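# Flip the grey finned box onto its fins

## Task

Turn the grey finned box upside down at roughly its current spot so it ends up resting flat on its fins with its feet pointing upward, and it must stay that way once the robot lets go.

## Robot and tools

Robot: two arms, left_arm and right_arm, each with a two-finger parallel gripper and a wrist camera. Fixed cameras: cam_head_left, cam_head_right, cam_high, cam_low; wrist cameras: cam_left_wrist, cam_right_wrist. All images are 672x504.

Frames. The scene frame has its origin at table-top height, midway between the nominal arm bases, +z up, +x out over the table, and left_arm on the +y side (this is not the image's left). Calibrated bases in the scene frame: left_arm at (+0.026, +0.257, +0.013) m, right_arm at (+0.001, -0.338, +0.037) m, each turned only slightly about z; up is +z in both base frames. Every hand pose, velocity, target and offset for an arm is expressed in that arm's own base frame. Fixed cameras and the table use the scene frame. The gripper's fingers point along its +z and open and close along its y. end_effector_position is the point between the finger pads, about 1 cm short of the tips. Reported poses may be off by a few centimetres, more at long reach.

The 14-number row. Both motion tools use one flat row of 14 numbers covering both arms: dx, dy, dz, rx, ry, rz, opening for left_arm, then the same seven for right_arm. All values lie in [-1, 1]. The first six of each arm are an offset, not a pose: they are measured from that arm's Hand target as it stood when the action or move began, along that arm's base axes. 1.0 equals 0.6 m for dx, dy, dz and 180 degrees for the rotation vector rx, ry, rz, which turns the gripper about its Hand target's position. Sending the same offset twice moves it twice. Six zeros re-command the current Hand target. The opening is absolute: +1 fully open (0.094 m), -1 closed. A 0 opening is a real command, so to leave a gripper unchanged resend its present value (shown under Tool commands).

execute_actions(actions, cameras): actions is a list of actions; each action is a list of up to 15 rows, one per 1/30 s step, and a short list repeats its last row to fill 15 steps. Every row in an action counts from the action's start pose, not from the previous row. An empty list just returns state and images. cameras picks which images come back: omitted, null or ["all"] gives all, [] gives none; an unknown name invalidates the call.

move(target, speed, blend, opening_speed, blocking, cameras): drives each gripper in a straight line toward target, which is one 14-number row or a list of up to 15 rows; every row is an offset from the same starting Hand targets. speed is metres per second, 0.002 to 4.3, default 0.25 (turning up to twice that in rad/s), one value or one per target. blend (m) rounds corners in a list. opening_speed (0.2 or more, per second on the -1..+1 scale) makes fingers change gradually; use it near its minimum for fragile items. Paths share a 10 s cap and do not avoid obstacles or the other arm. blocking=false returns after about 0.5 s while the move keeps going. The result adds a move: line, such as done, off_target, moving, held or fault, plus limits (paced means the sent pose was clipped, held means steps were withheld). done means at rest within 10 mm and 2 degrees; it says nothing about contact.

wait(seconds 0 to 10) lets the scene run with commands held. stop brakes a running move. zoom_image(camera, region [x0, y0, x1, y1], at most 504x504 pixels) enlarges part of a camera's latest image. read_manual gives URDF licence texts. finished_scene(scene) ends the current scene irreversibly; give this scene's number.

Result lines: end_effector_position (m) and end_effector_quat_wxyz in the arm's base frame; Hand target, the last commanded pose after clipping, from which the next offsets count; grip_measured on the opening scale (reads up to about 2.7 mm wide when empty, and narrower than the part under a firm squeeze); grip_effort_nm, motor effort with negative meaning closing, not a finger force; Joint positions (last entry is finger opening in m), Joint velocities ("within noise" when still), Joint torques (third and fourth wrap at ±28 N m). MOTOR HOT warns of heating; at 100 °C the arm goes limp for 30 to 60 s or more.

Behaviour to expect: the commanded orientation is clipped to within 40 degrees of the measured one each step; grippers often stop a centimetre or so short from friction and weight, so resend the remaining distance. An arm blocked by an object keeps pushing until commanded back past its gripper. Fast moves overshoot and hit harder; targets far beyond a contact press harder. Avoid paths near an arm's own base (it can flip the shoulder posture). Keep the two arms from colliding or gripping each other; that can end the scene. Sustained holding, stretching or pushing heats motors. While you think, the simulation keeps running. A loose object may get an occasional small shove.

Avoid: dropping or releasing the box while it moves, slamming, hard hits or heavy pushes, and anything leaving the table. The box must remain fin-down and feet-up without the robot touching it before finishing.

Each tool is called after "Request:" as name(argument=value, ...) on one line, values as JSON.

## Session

Request:
execute_actions(actions=[])

Scene clock: 0.00 s.
left_arm: end_effector_position=(+0.7469, +0.0627, +0.1858) grip_measured=+1.000 grip_effort_nm=n/a end_effector_quat_wxyz=(+0.600, +0.118, +0.783, +0.112) | right_arm: end_effector_position=(+0.2461, -0.0955, +0.3388) grip_measured=+1.000 grip_effort_nm=n/a end_effector_quat_wxyz=(+0.392, +0.340, +0.834, -0.188)
Joint positions: left_arm=[0.099 1.879 1.257 0.363 0.062 0.35 0.094] | right_arm=[0.029 0.581 0.868 -1.173 0.637 0.571 0.094]
Joint velocities: within noise
Joint torques (N m): no reading
Heat: left arm: hottest elbow 36 °C; right arm: hottest elbow 34 °C.
Hand target: left_arm +0.7532, +0.0634, +0.1927; +0.607, +0.117, +0.778, +0.114 | right_arm +0.2481, -0.0955, +0.3525; +0.404, +0.343, +0.828, -0.182
Tool commands: left_gripper/opening=+1.0 right_gripper/opening=+1.0

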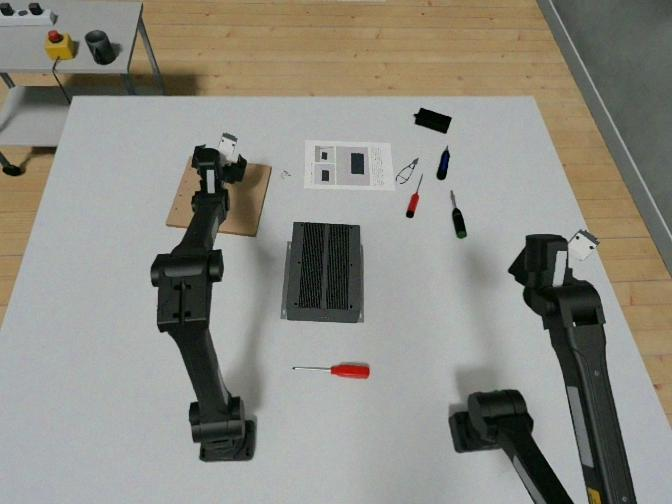

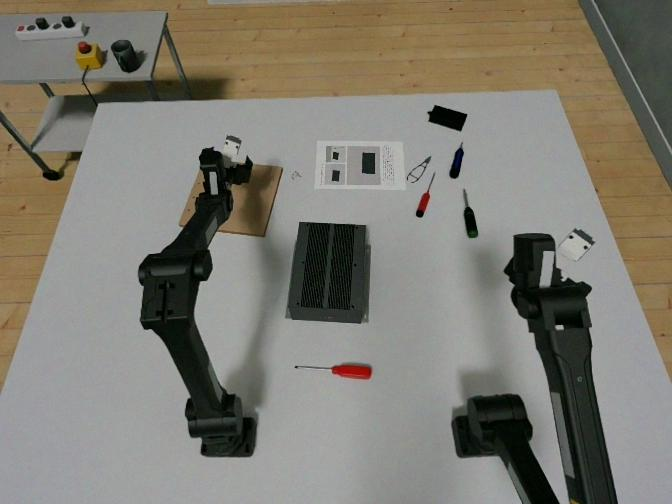

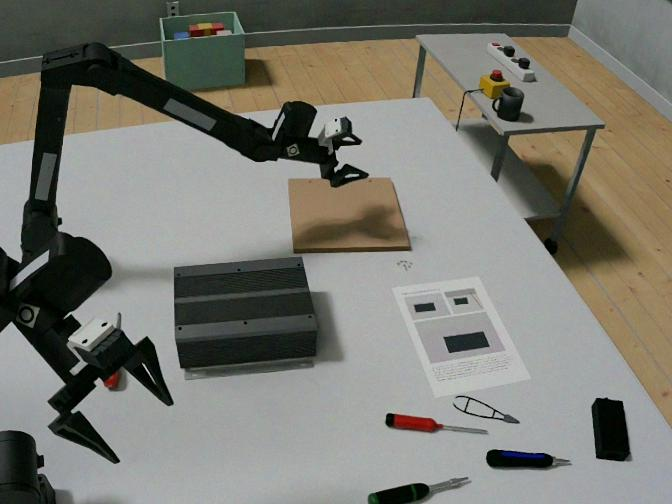

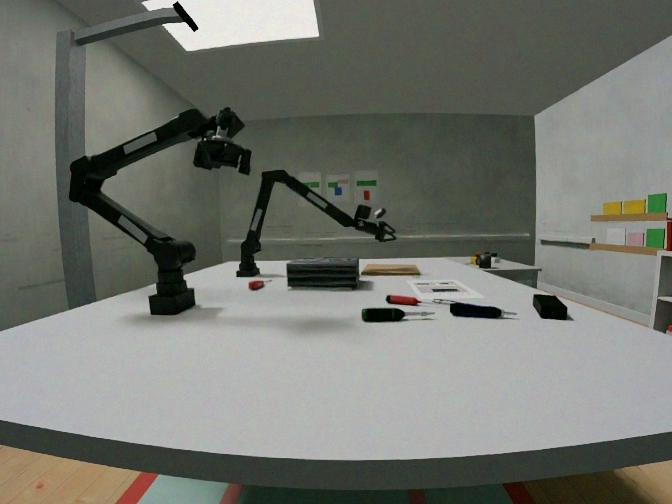

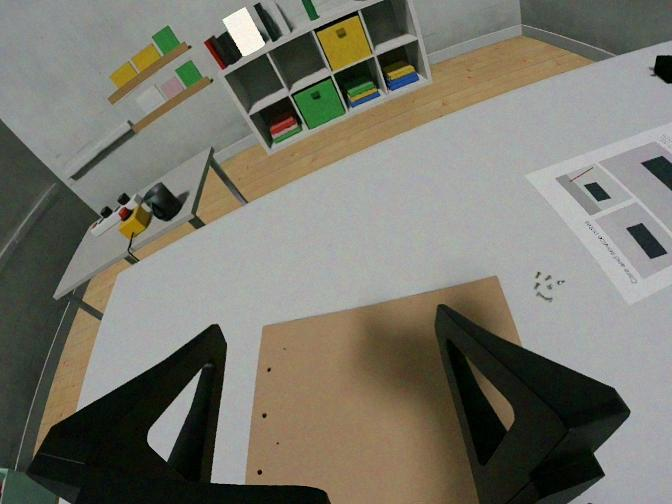

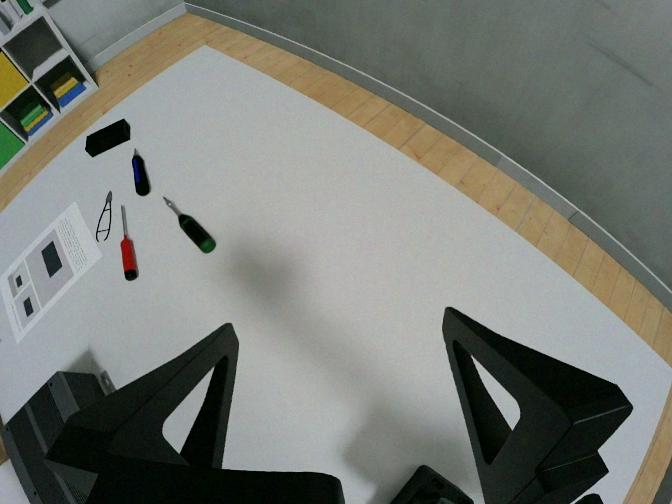

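Request:
move(target=[[-0.3,0.0,0.15,-0.182,0.2,-0.079,-0.2,0.05,0.33,-0.15,-0.005,0.027,0.38,0.3],[-0.614,-0.022,0.096,-0.364,0.4,-0.158,-0.2,-0.127,0.526,-0.3875,-0.011,0.053,0.752,0.3]], speed=0.35)

Scene clock: 34.90 s.
left_arm: end_effector_position=(+0.3886, +0.0477, +0.2461) grip_measured=-0.197 grip_effort_nm=-0.120 end_effector_quat_wxyz=(+0.094, -0.033, +0.875, -0.473) | right_arm: end_effector_position=(+0.1705, +0.2145, +0.1164) grip_measured=+0.302 grip_effort_nm=-0.090 end_effector_quat_wxyz=(-0.265, +0.644, -0.665, -0.271)
Joint positions: left_arm=[0.491 1.5 1.217 -1.669 0.958 0.614 0.038] | right_arm=[0.507 0.807 0.416 -0.732 -0.658 -0.876 0.061]
Joint velocities: within noise
Joint torques (N m): left_arm=[-0.09 -11.16 7.83 -0.4 0.68 -0.03] | right_arm=[0.73 0.03 8.47 1.77 -0.61 -0.13]
Heat: left arm: hottest elbow 43 °C; right arm: hottest elbow 38 °C.
Hand target: left_arm +0.3848, +0.0501, +0.2502; +0.040, +0.002, +0.857, -0.513 | right_arm +0.1718, +0.2202, +0.1201; -0.271, +0.653, -0.653, -0.271
Off the commanded pose: left_arm 0.006 m, 9 deg | right_arm 0.007 m, 2 deg.
joint sent to its limit (left arm) — joint 4 (wrist pitch), lower limit. The joint targets are off in orientation, not in position.
move: off_target (left_arm)

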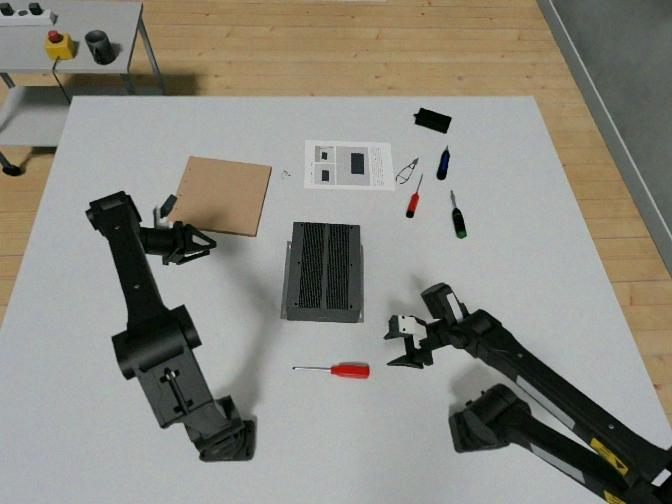

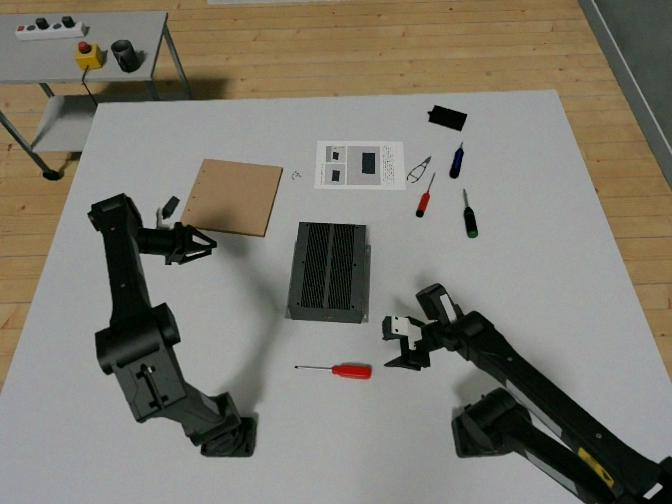

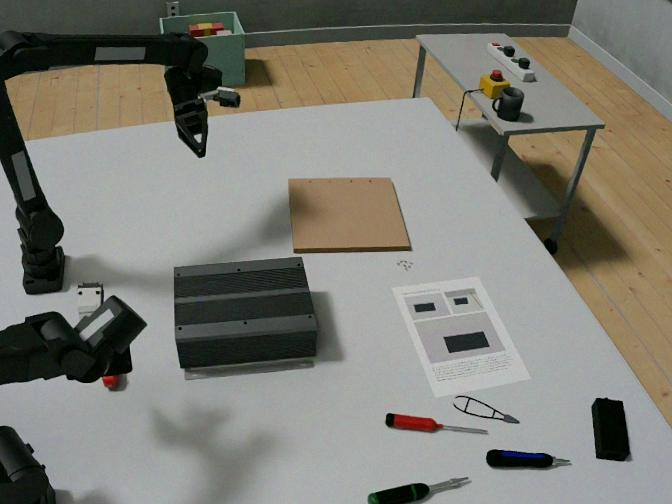

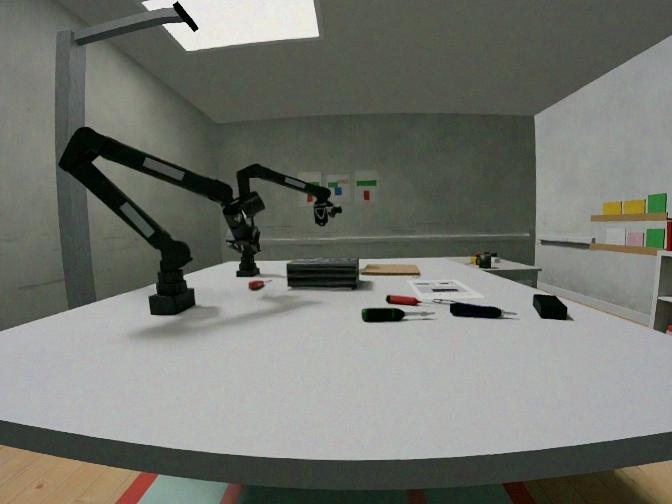

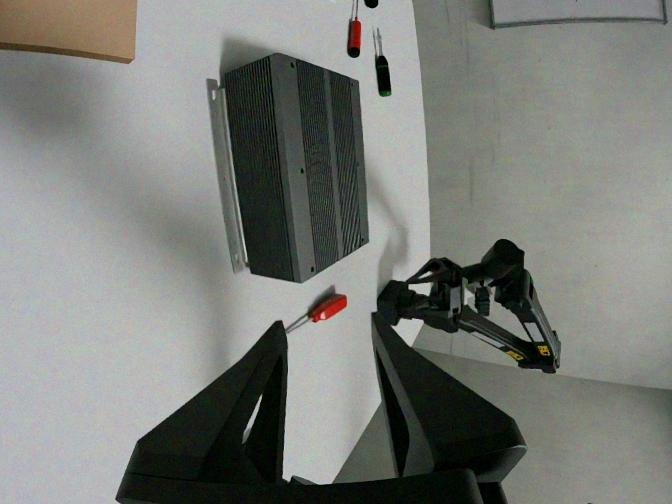

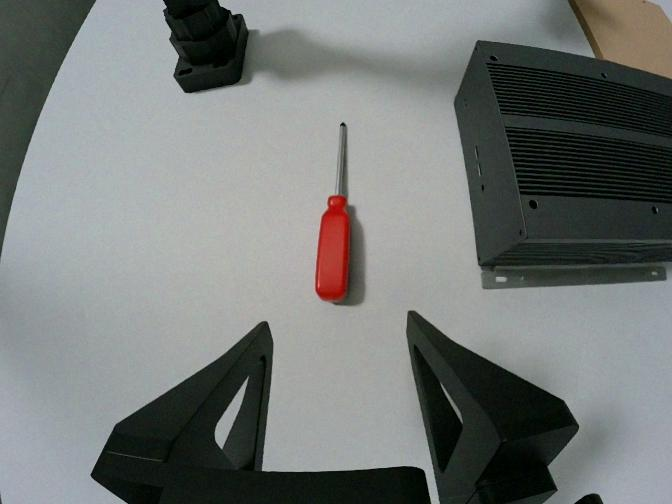

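Request:
move(target=[[0,0,0,0,0,0,-0.2,-0.003,0.11,-0.17,0,0,-0.037,0.3],[0,0,0,0,0,0,-0.2,-0.003,0.11,-0.235,0,0,-0.037,0.3]], speed=[0.2,0.08], cameras=["cam_right_wrist"])

Scene clock: 54.67 s.
left_arm: end_effector_position=(+0.3886, +0.0477, +0.2461) grip_measured=-0.197 grip_effort_nm=-0.120 end_effector_quat_wxyz=(+0.094, -0.033, +0.875, -0.473) | right_arm: end_effector_position=(+0.1730, +0.2831, -0.0202) grip_measured=+0.302 grip_effort_nm=-0.085 end_effector_quat_wxyz=(+0.286, -0.613, +0.692, +0.253)
Joint positions: left_arm=[0.491 1.5 1.217 -1.669 0.958 0.614 0.038] | right_arm=[0.801 1.441 0.247 0.295 -0.439 -0.493 0.061]
Joint velocities: within noise
Joint torques (N m): left_arm=[0.09 -10.99 7.77 -0.42 0.68 -0.02] | right_arm=[0.44 -4.78 3.67 2.39 -0.18 0.08]
Heat: left arm: hottest elbow 43 °C; right arm: hottest elbow 41 °C.
Hand target: left_arm +0.3848, +0.0501, +0.2502; +0.040, +0.002, +0.857, -0.513 | right_arm +0.1699, +0.2862, -0.0211; +0.286, -0.614, +0.690, +0.255
Off the commanded pose: left_arm 0.006 m, 9 deg | right_arm 0.004 m, 0 deg.
joint sent to its limit (left arm) — joint 4 (wrist pitch), lower limit. The joint targets are off in orientation, not in position.
move: off_target (left_arm)
Images, in order (width x height): cam_right_wrist 672x504.

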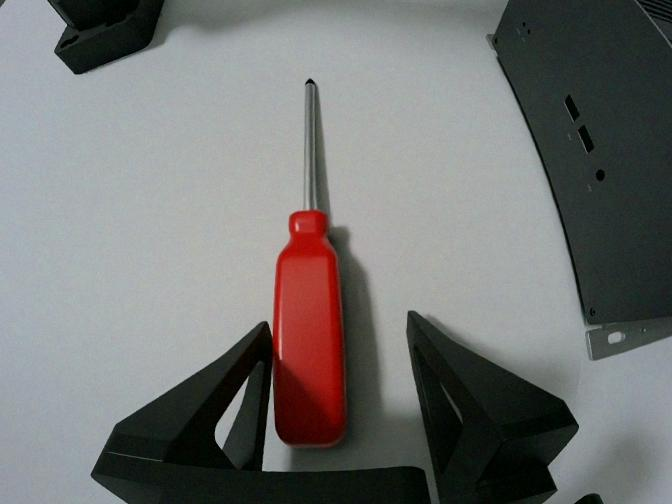

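Request:
move(target=[[0,0,0,0,0,0,-0.2,-0.011,0,-0.004,0,0,0,0.3],[0,0,0,0,0,0,-0.2,-0.011,0,-0.004,0,0,0,-0.6],[0,0,0,0,0,0,-0.2,-0.03,-0.0,0.06,0,0,0,-0.6],[0,0,0,0,0,0,-0.2,-0.055,0.07,0.06,0,0,-0.225,-0.6],[0,0,0,0,0,0,-0.2,-0.065,0.125,0.06,0,0,-0.445,-0.6]], speed=[0.06,0.06,0.2,0.3,0.3])

Scene clock: 65.97 s.
left_arm: end_effector_position=(+0.3886, +0.0477, +0.2461) grip_measured=-0.197 grip_effort_nm=-0.120 end_effector_quat_wxyz=(+0.094, -0.033, +0.875, -0.473) | right_arm: end_effector_position=(+0.1346, +0.3441, +0.0082) grip_measured=-0.399 grip_effort_nm=-1.043 end_effector_quat_wxyz=(+0.380, -0.028, +0.925, -0.002)
Joint positions: left_arm=[0.491 1.5 1.217 -1.669 0.958 0.614 0.038] | right_arm=[1.532 1.606 0.693 -0.595 0.777 1.445 0.028]
Joint velocities: within noise
Joint torques (N m): left_arm=[0.15 -11.05 7.82 -0.36 0.67 -0.01] | right_arm=[0.38 -8.47 7.36 0.34 0.78 0.08]
Heat: left arm: hottest elbow 43 °C; right arm: hottest elbow 40 °C.
Hand target: left_arm +0.3848, +0.0501, +0.2502; +0.040, +0.002, +0.857, -0.513 | right_arm +0.1310, +0.3611, +0.0149; +0.383, -0.026, +0.923, +0.011
Off the commanded pose: left_arm 0.006 m, 9 deg | right_arm 0.019 m, 2 deg.
joint sent to its limit (left arm) — joint 4 (wrist pitch), lower limit. The joint targets are off in orientation, not in position.
move: off_target (left_arm, right_arm)

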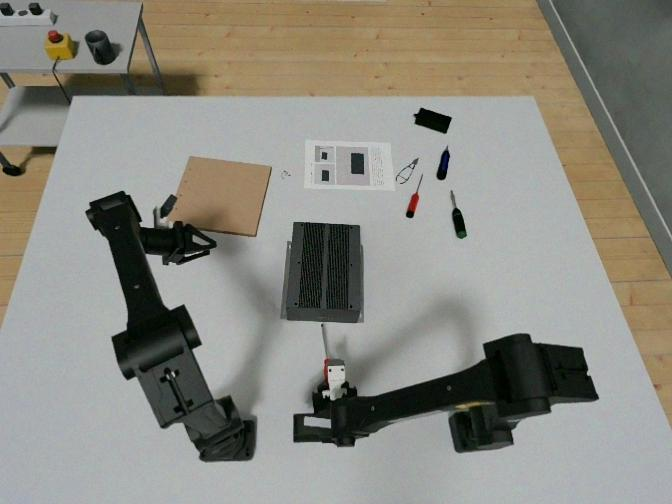

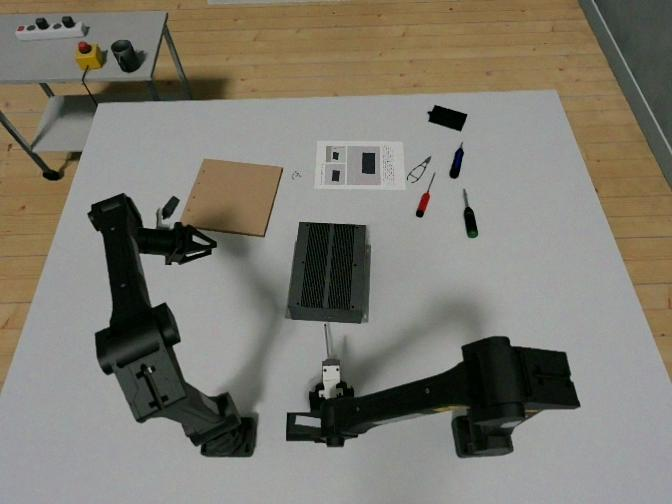

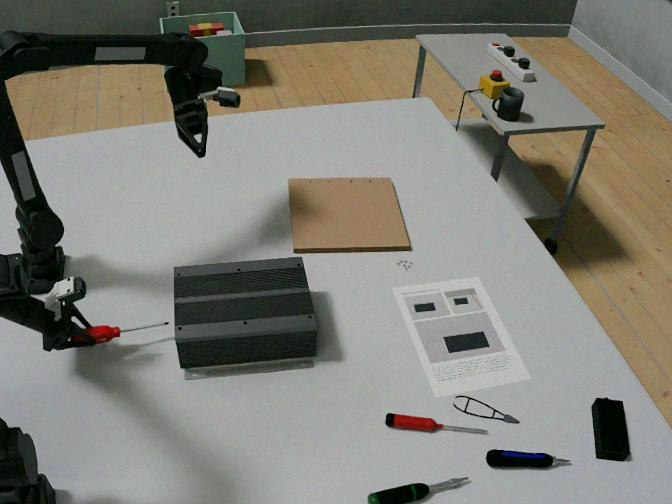

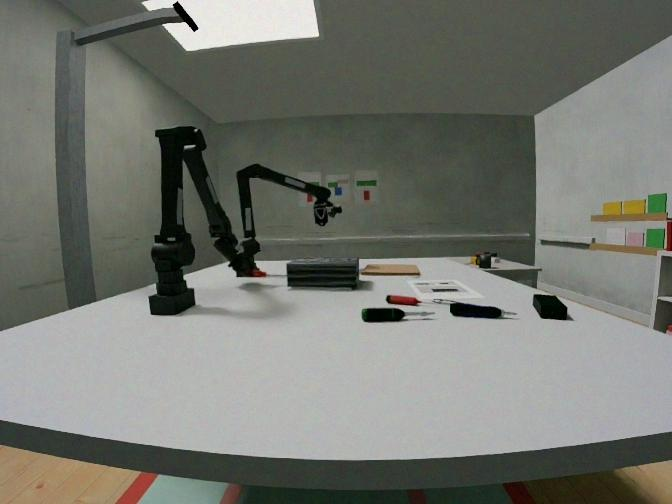

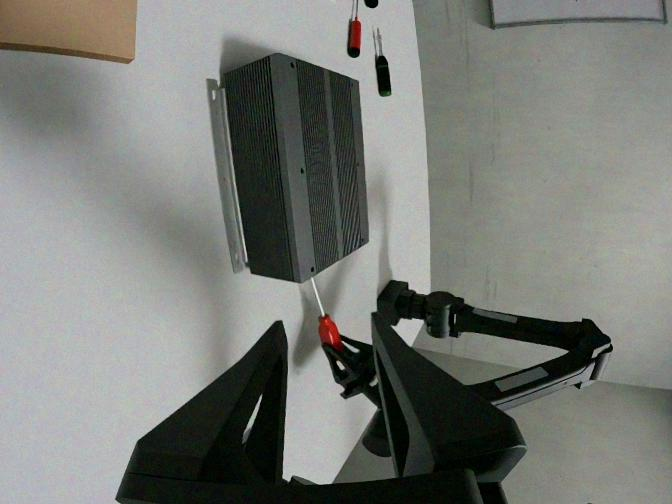

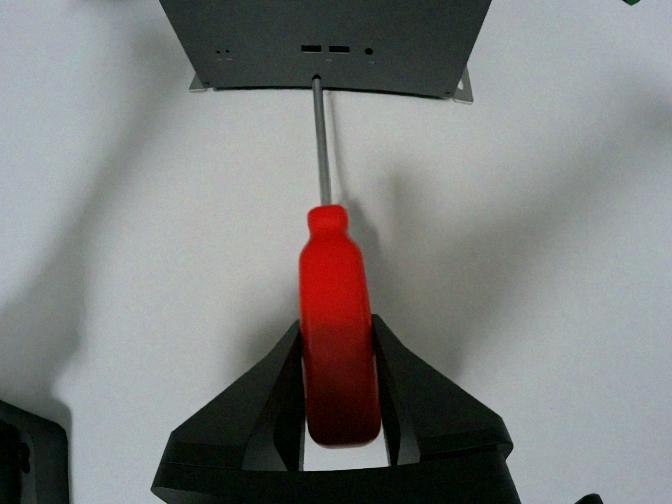

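Request:
move(target=[0,0,0,0,0,0,-0.2,-0.025,-0.01,-0.051,0,0.034,-0.015,-0.6], speed=0.08, cameras=["cam_right_wrist","cam_high"])

Request:
zoom_image(camera="cam_high", region=[30, 240, 330, 410])

Scene clock: 75.33 s.
left_arm: end_effector_position=(+0.3886, +0.0477, +0.2461) grip_measured=-0.197 grip_effort_nm=-0.115 end_effector_quat_wxyz=(+0.094, -0.033, +0.875, -0.473) | right_arm: end_effector_position=(+0.1224, +0.3426, -0.0152) grip_measured=-0.398 grip_effort_nm=-1.038 end_effector_quat_wxyz=(+0.340, -0.002, +0.941, -0.004)
Joint positions: left_arm=[0.491 1.5 1.217 -1.669 0.958 0.614 0.038] | right_arm=[1.535 1.654 0.701 -0.596 0.693 1.522 0.028]
Joint velocities: within noise
Joint torques (N m): left_arm=[0.03 -10.99 7.82 -0.39 0.69 -0.03] | right_arm=[0.67 -7.82 6.46 0.34 -0.06 0.09]
Heat: left arm: hottest elbow 43 °C; right arm: hottest elbow 39 °C.
Hand target: left_arm +0.3848, +0.0501, +0.2502; +0.040, +0.002, +0.857, -0.513 | right_arm +0.1159, +0.3552, -0.0157; +0.334, -0.004, +0.943, +0.003
Off the commanded pose: left_arm 0.006 m, 9 deg | right_arm 0.014 m, 1 deg.
joint sent to its limit (left arm) — joint 4 (wrist pitch), lower limit. The joint targets are off in orientation, not in position.
move: off_target (left_arm, right_arm)
Images, in order (width x height): cam_high 672x504, cam_right_wrist 672x504.

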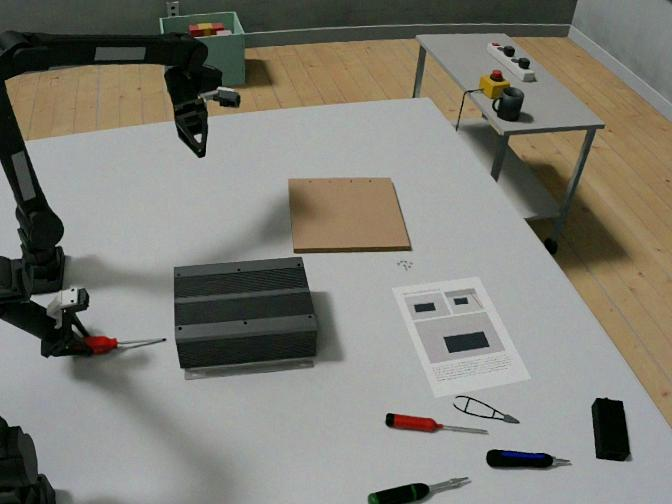

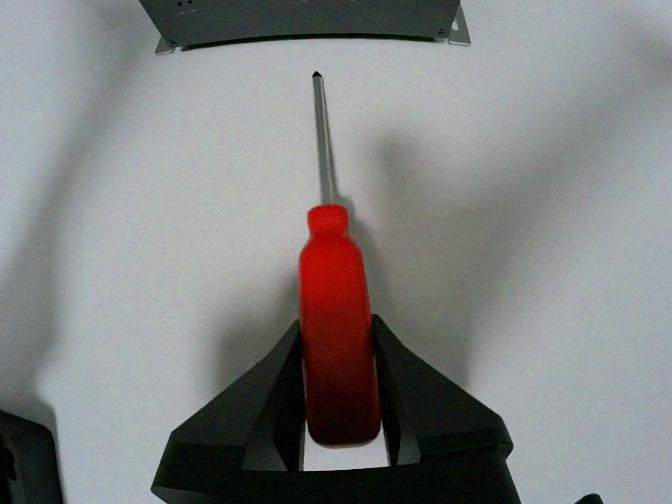

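Scaled by 1.680.

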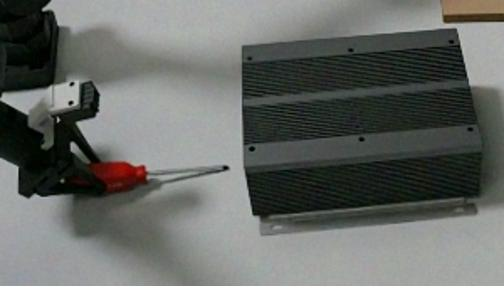

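Request:
move(target=[[0,0,0,0,0,0,-0.2,0,0,-0.002,0,0.01,0,-0.6],[0,0,0,0,0,0,-0.2,0.155,0.005,-0.002,0,0.01,0,-0.6]], speed=0.07, cameras=["cam_right_wrist","cam_high"])

Request:
zoom_image(camera="cam_high", region=[30, 240, 330, 410])

Scene clock: 85.80 s.
left_arm: end_effector_position=(+0.3886, +0.0477, +0.2461) grip_measured=-0.197 grip_effort_nm=-0.120 end_effector_quat_wxyz=(+0.094, -0.033, +0.875, -0.473) | right_arm: end_effector_position=(+0.1938, +0.3457, -0.0207) grip_measured=-0.400 grip_effort_nm=-1.043 end_effector_quat_wxyz=(+0.316, -0.015, +0.949, -0.007)
Joint positions: left_arm=[0.491 1.5 1.217 -1.669 0.958 0.614 0.038] | right_arm=[1.316 1.662 0.707 -0.432 0.62 1.226 0.028]
Joint velocities: within noise
Joint torques (N m): left_arm=[0.03 -10.93 7.82 -0.42 0.67 -0.02] | right_arm=[-3.14 -8.94 7.15 1.36 0.31 -0.2]
Heat: left arm: hottest elbow 43 °C; right arm: hottest elbow 40 °C.
Hand target: left_arm +0.3848, +0.0501, +0.2502; +0.040, +0.002, +0.857, -0.513 | right_arm +0.2089, +0.3582, -0.0169; +0.319, -0.004, +0.948, +0.003
Off the commanded pose: left_arm 0.006 m, 9 deg | right_arm 0.020 m, 2 deg.
joint sent to its limit (left arm) — joint 4 (wrist pitch), lower limit. The joint targets are off in orientation, not in position.
move: off_target (left_arm, right_arm)
Images, in order (width x height): cam_high 672x504, cam_right_wrist 672x504.

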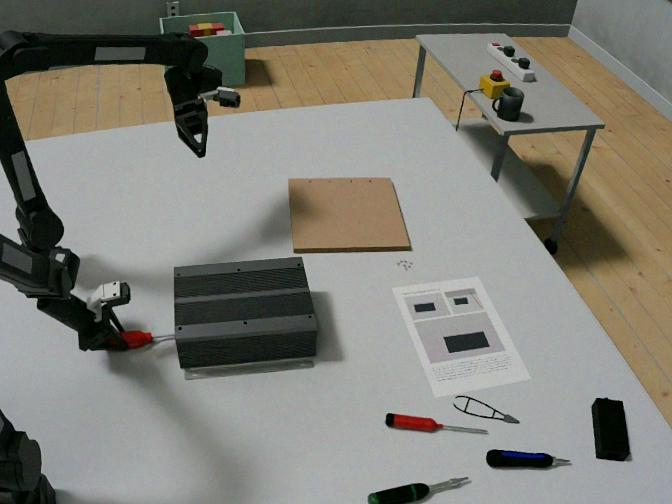

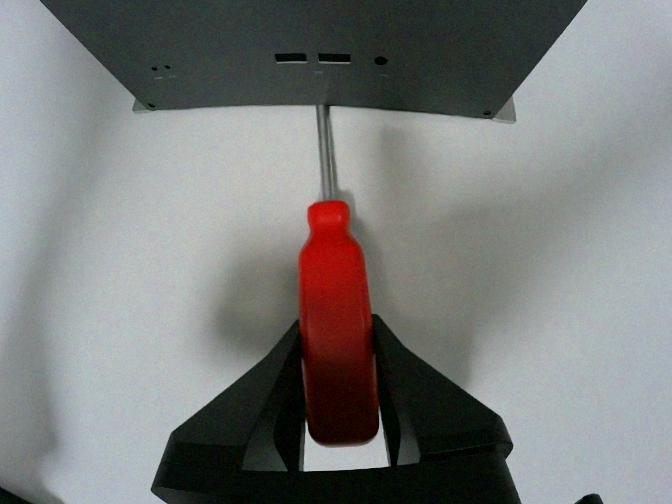

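Scaled by 1.680.

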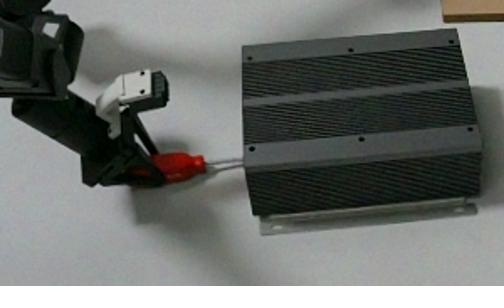

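Request:
move(target=[[0,0,0,0,0,0,-0.2,0.032,0,0,0,0,0,-0.6],[0,0,0,0,0,0,-0.2,0.028,0,0.05,0,0.05,0,-0.6],[0,0,0,0,0,0,-0.2,0.04,0,0.12,0,0.125,0,-0.6]], speed=0.06)

Request:
zoom_image(camera="cam_left_wrist", region=[150, 40, 400, 340])

Scene clock: 97.67 s.
left_arm: end_effector_position=(+0.3886, +0.0477, +0.2461) grip_measured=-0.197 grip_effort_nm=-0.120 end_effector_quat_wxyz=(+0.094, -0.033, +0.875, -0.473) | right_arm: end_effector_position=(+0.2106, +0.3430, +0.0287) grip_measured=-0.400 grip_effort_nm=-1.043 end_effector_quat_wxyz=(+0.110, -0.022, +0.993, -0.021)
Joint positions: left_arm=[0.491 1.5 1.217 -1.669 0.958 0.614 0.038] | right_arm=[1.113 1.565 0.887 -0.827 0.215 1.062 0.028]
Joint velocities: within noise
Joint torques (N m): left_arm=[0.09 -11.11 7.77 -0.4 0.69 -0.03] | right_arm=[-3.25 -12.75 9.98 0.23 0.53 0]
Heat: left arm: hottest elbow 43 °C; right arm: hottest elbow 40 °C.
Hand target: left_arm +0.3848, +0.0501, +0.2502; +0.040, +0.002, +0.857, -0.513 | right_arm +0.2330, +0.3582, +0.0552; +0.128, -0.003, +0.992, +0.004
Off the commanded pose: left_arm 0.006 m, 9 deg | right_arm 0.038 m, 4 deg.
joint sent to its limit (left arm) — joint 4 (wrist pitch), lower limit. The joint targets are off in orientation, not in position.
move: off_target (left_arm, right_arm)

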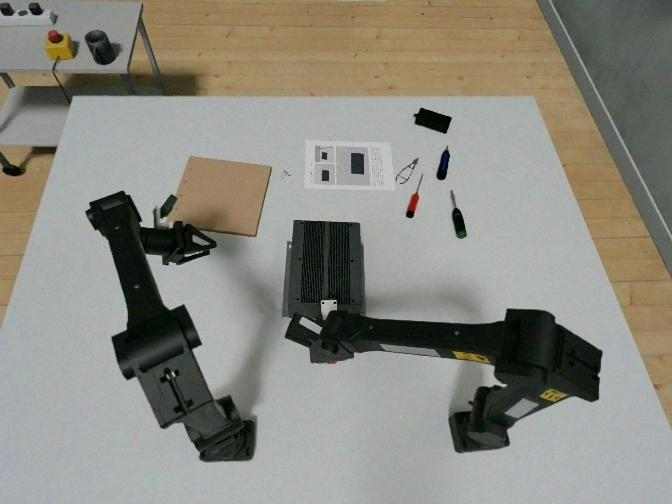

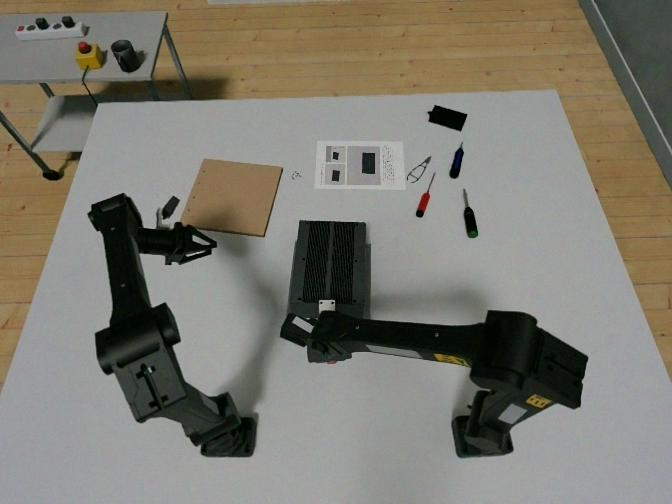

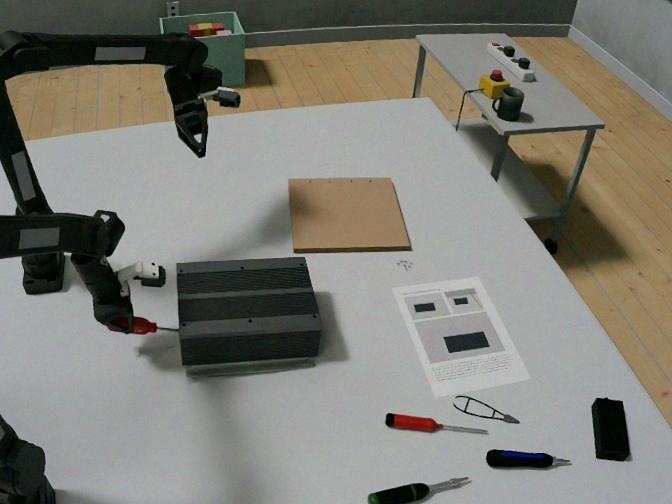

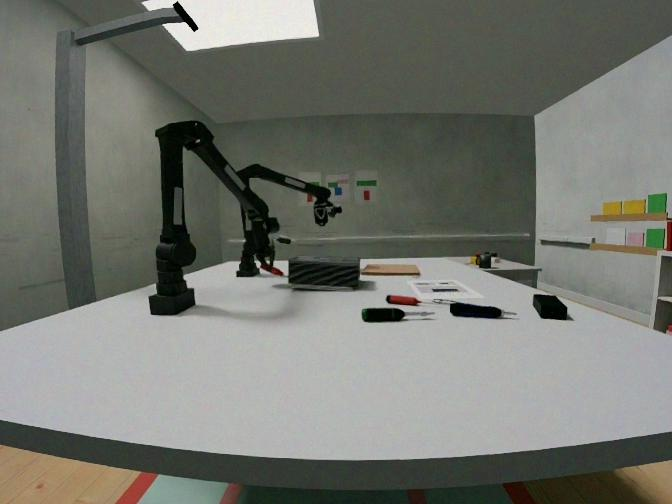

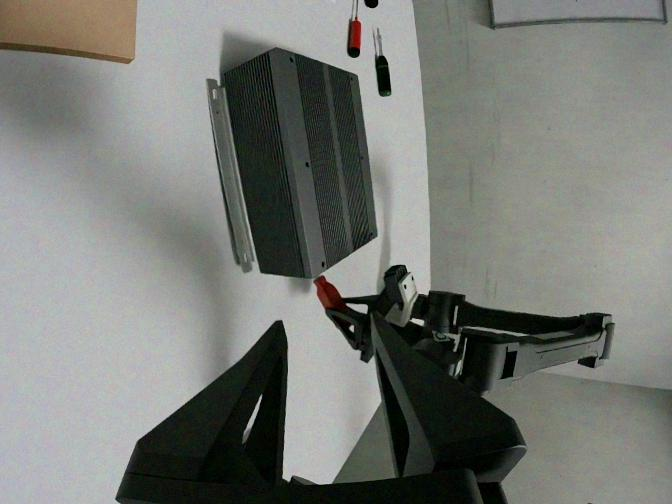

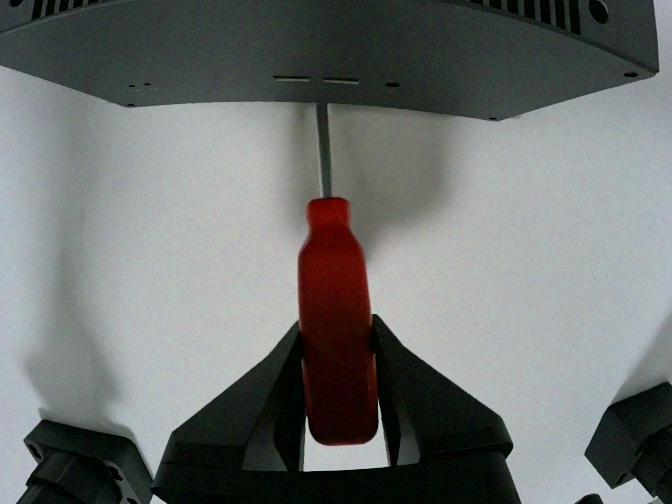

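Scaled by 1.680 from the camera's 672x504 image, which has a finer 960x720 frame.

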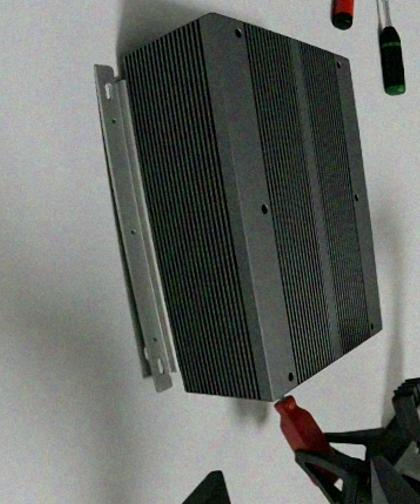

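Request:
move(target=[[-0.066,-0.183,-0.334,0,0,-0.022,-0.4,0,0,0,0,0,0,-0.6],[-0.066,-0.2085,-0.4145,0,0,-0.022,-0.4,0,0,0,0,0,0,-0.6]], speed=[0.25,0.1], cameras=["cam_left_wrist","cam_head_left","cam_high"])

Request:
zoom_image(camera="cam_left_wrist", region=[200, 150, 450, 380])

Scene clock: 121.27 s.
left_arm: end_effector_position=(+0.3480, -0.0709, +0.0081) grip_measured=-0.397 grip_effort_nm=-0.125 end_effector_quat_wxyz=(+0.033, +0.037, +0.858, -0.512) | right_arm: end_effector_position=(+0.2107, +0.3431, +0.0290) grip_measured=-0.400 grip_effort_nm=-1.043 end_effector_quat_wxyz=(+0.110, -0.021, +0.993, -0.021)
Joint positions: left_arm=[0.231 1.811 0.8 -0.929 1.038 0.53 0.028] | right_arm=[1.112 1.564 0.887 -0.827 0.215 1.062 0.028]
Joint velocities: within noise
Joint torques (N m): left_arm=[-1.44 -8.94 4.21 0.42 0.74 -0.28] | right_arm=[-2.37 -12.28 10 0.31 0.59 -0.02]
Heat: left arm: hottest elbow 43 °C; right arm: hottest elbow 44 °C.
Hand target: left_arm +0.3453, -0.0750, +0.0015; +0.022, +0.032, +0.857, -0.514 | right_arm +0.2330, +0.3582, +0.0552; +0.128, -0.003, +0.992, +0.004
Off the commanded pose: left_arm 0.008 m, 1 deg | right_arm 0.038 m, 4 deg.
move: off_target (right_arm)
Images, in order (width x height): cam_head_left 672x504, cam_high 672x504, cam_left_wrist 672x504.

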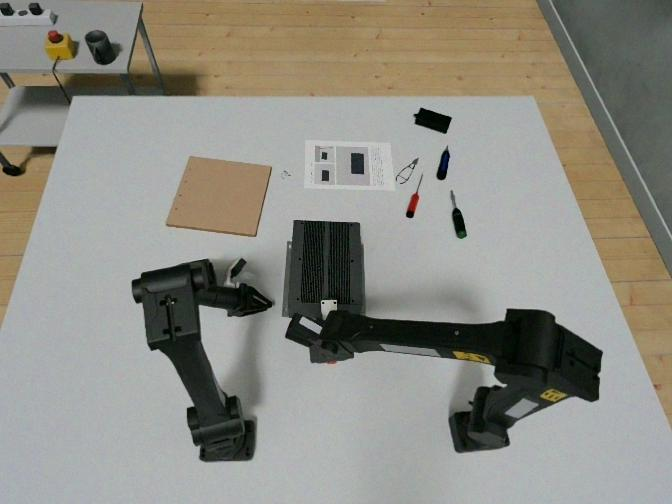

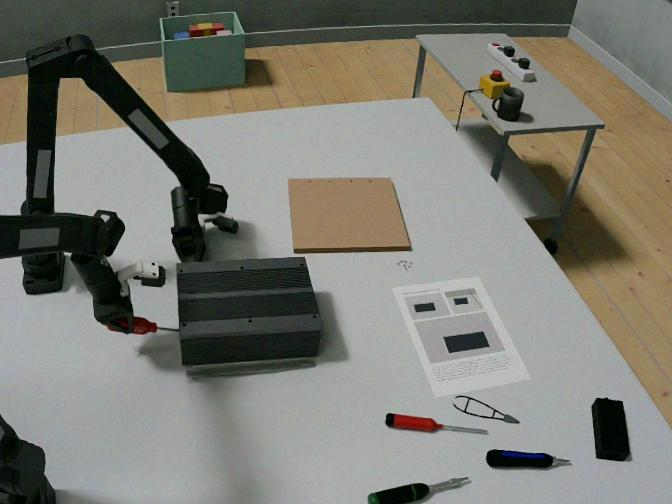

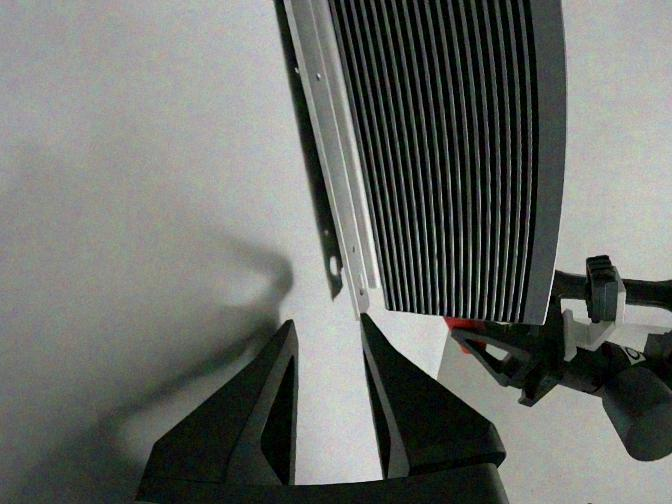

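Scaled by 2.016 from the camera's 672x504 image, which has a finer 960x720 frame.

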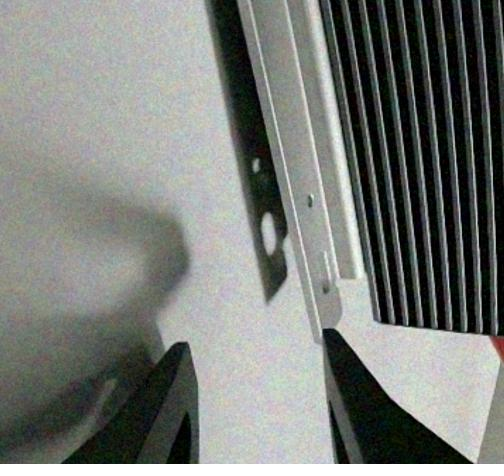

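Request:
move(target=[0.0,-0.05,0,0,0,0,-0.4,0,0,0,0,0,0,-0.6], speed=0.08, cameras=["cam_left_wrist"])

Request:
zoom_image(camera="cam_left_wrist", region=[200, 180, 450, 430])

Scene clock: 130.47 s.
left_arm: end_effector_position=(+0.3477, -0.1013, +0.0033) grip_measured=-0.398 grip_effort_nm=-0.105 end_effector_quat_wxyz=(+0.025, +0.029, +0.855, -0.518) | right_arm: end_effector_position=(+0.2107, +0.3431, +0.0290) grip_measured=-0.400 grip_effort_nm=-1.043 end_effector_quat_wxyz=(+0.110, -0.021, +0.993, -0.021)
Joint positions: left_arm=[0.148 1.8 0.761 -0.782 1.073 0.365 0.028] | right_arm=[1.112 1.564 0.887 -0.827 0.215 1.062 0.028]
Joint velocities: within noise
Joint torques (N m): left_arm=[-1.73 -10.58 3.79 0.73 0.41 -0.24] | right_arm=[-2.96 -12.92 10.02 0.1 0.48 -0.05]
Heat: left arm: hottest elbow 42 °C; right arm: hottest elbow 45 °C.
Hand target: left_arm +0.3453, -0.1048, +0.0015; +0.022, +0.032, +0.857, -0.514 | right_arm +0.2330, +0.3582, +0.0552; +0.128, -0.003, +0.992, +0.004
Off the commanded pose: left_arm 0.005 m, 1 deg | right_arm 0.038 m, 4 deg.
move: off_target (right_arm)
Images, in order (width x height): cam_left_wrist 672x504.

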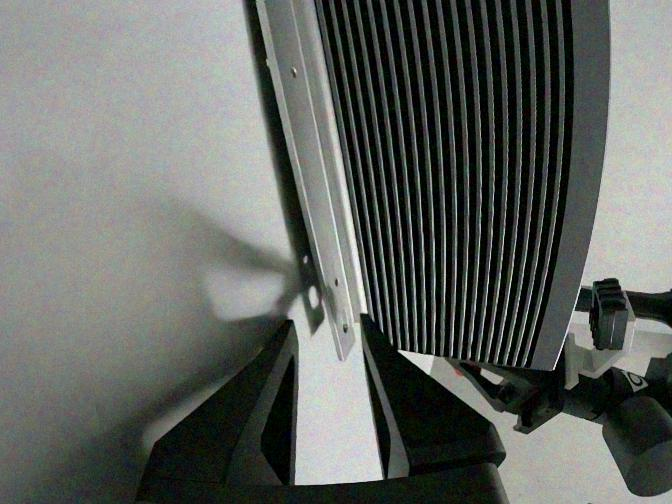

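Scaled by 2.016 from the camera's 672x504 image, which has a finer 960x720 frame.

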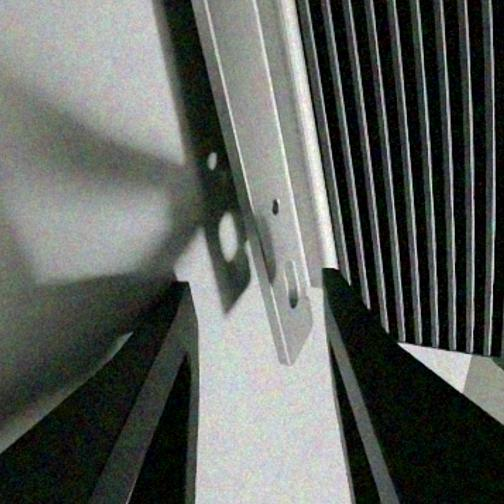

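Request:
move(target=[0.0,-0.029,0.008,0,0,0,-0.4,0,0,0,0,0,0,-0.6], speed=0.05, cameras=["cam_left_wrist"])

Request:
zoom_image(camera="cam_left_wrist", region=[200, 180, 450, 430])

Scene clock: 136.33 s.
left_arm: end_effector_position=(+0.3457, -0.1190, +0.0039) grip_measured=-0.398 grip_effort_nm=-0.100 end_effector_quat_wxyz=(+0.021, +0.029, +0.856, -0.515) | right_arm: end_effector_position=(+0.2105, +0.3429, +0.0289) grip_measured=-0.400 grip_effort_nm=-1.033 end_effector_quat_wxyz=(+0.110, -0.022, +0.994, -0.021)
Joint positions: left_arm=[0.097 1.778 0.735 -0.696 1.076 0.265 0.028] | right_arm=[1.112 1.564 0.887 -0.828 0.214 1.062 0.028]
Joint velocities: within noise
Joint torques (N m): left_arm=[-1.67 -10.87 4.11 0.79 0.66 -0.27] | right_arm=[-2.9 -12.63 9.94 0.1 0.59 -0.04]
Heat: left arm: hottest elbow 41 °C; right arm: hottest elbow 46 °C.
Hand target: left_arm +0.3452, -0.1223, +0.0063; +0.022, +0.032, +0.857, -0.514 | right_arm +0.2330, +0.3581, +0.0552; +0.128, -0.003, +0.992, +0.004
Off the commanded pose: left_arm 0.004 m, 0 deg | right_arm 0.038 m, 4 deg.
move: off_target (right_arm)
Images, in order (width x height): cam_left_wrist 672x504.

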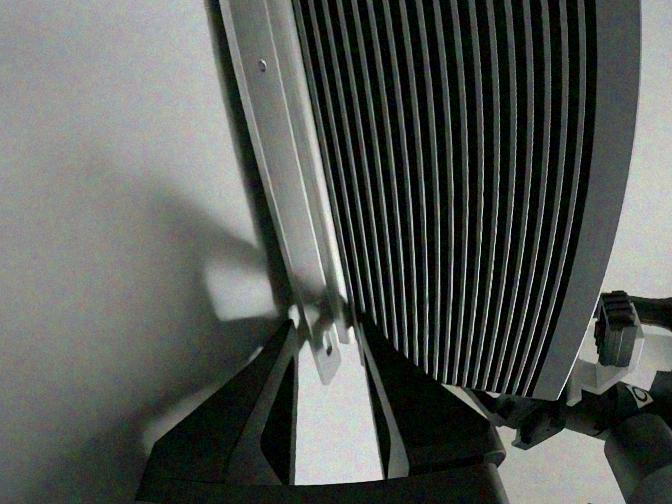

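Scaled by 2.016 from the camera's 672x504 image, which has a finer 960x720 frame.

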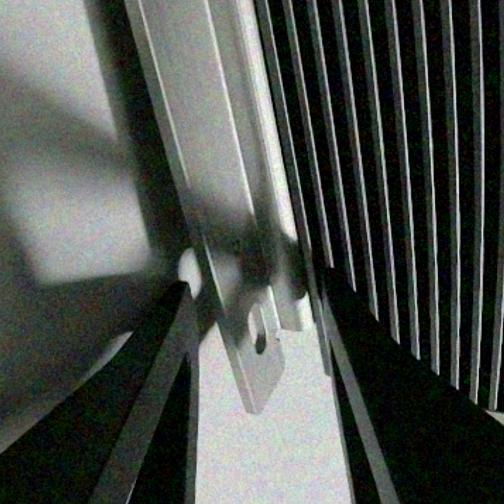

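Request:
move(target=[[0.0,-0.012,-0.002,0,0,0,-0.4,0,0,0,0,0,0,-0.6],[0.0,-0.012,-0.002,0,0,0,-1,0,0,0,0,0,0,-0.6]], speed=0.05, opening_speed=0.5, cameras=["cam_left_wrist","cam_high"])

Request:
zoom_image(camera="cam_left_wrist", region=[200, 180, 450, 430])

Scene clock: 146.93 s.
left_arm: end_effector_position=(+0.3461, -0.1237, +0.0009) grip_measured=-0.879 grip_effort_nm=-0.984 end_effector_quat_wxyz=(+0.018, +0.021, +0.861, -0.508) | right_arm: end_effector_position=(+0.2097, +0.3402, +0.0298) grip_measured=-0.400 grip_effort_nm=-1.033 end_effector_quat_wxyz=(+0.107, -0.022, +0.994, -0.025)
Joint positions: left_arm=[0.079 1.771 0.723 -0.644 1.063 0.199 0.006] | right_arm=[1.111 1.561 0.887 -0.841 0.214 1.062 0.028]
Joint velocities: within noise
Joint torques (N m): left_arm=[-1.9 -10.64 4.3 0.62 1.29 0.01] | right_arm=[-2.61 -12.63 10.06 0.53 0.57 0.01]
Heat: left arm: hottest elbow 40 °C; right arm: hottest elbow 46 °C.
Hand target: left_arm +0.3453, -0.1295, +0.0052; +0.022, +0.032, +0.857, -0.514 | right_arm +0.2330, +0.3582, +0.0552; +0.128, -0.003, +0.992, +0.004
Off the commanded pose: left_arm 0.007 m, 2 deg | right_arm 0.039 m, 5 deg.
move: off_target (right_arm)
Images, in order (width x height): cam_high 672x504, cam_left_wrist 672x504.

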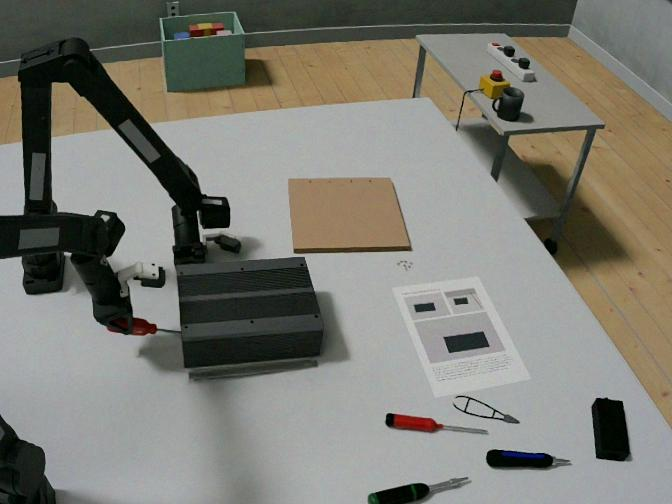

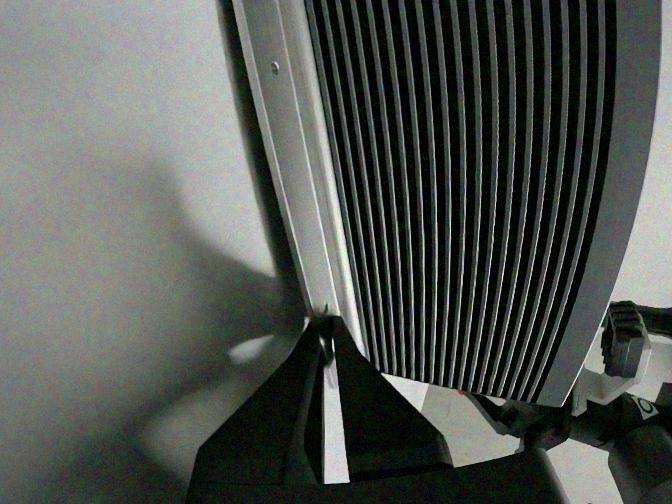

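Scaled by 2.016 from the camera's 672x504 image, which has a finer 960x720 frame.

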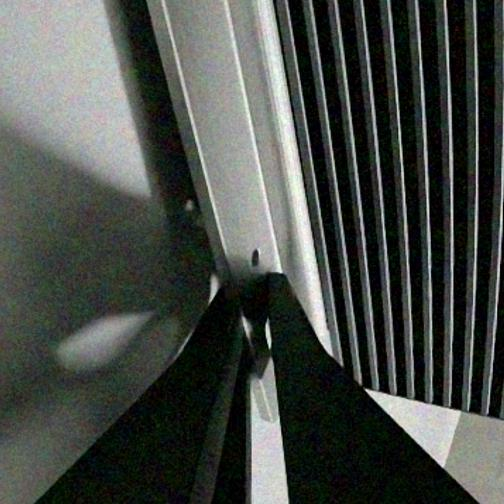

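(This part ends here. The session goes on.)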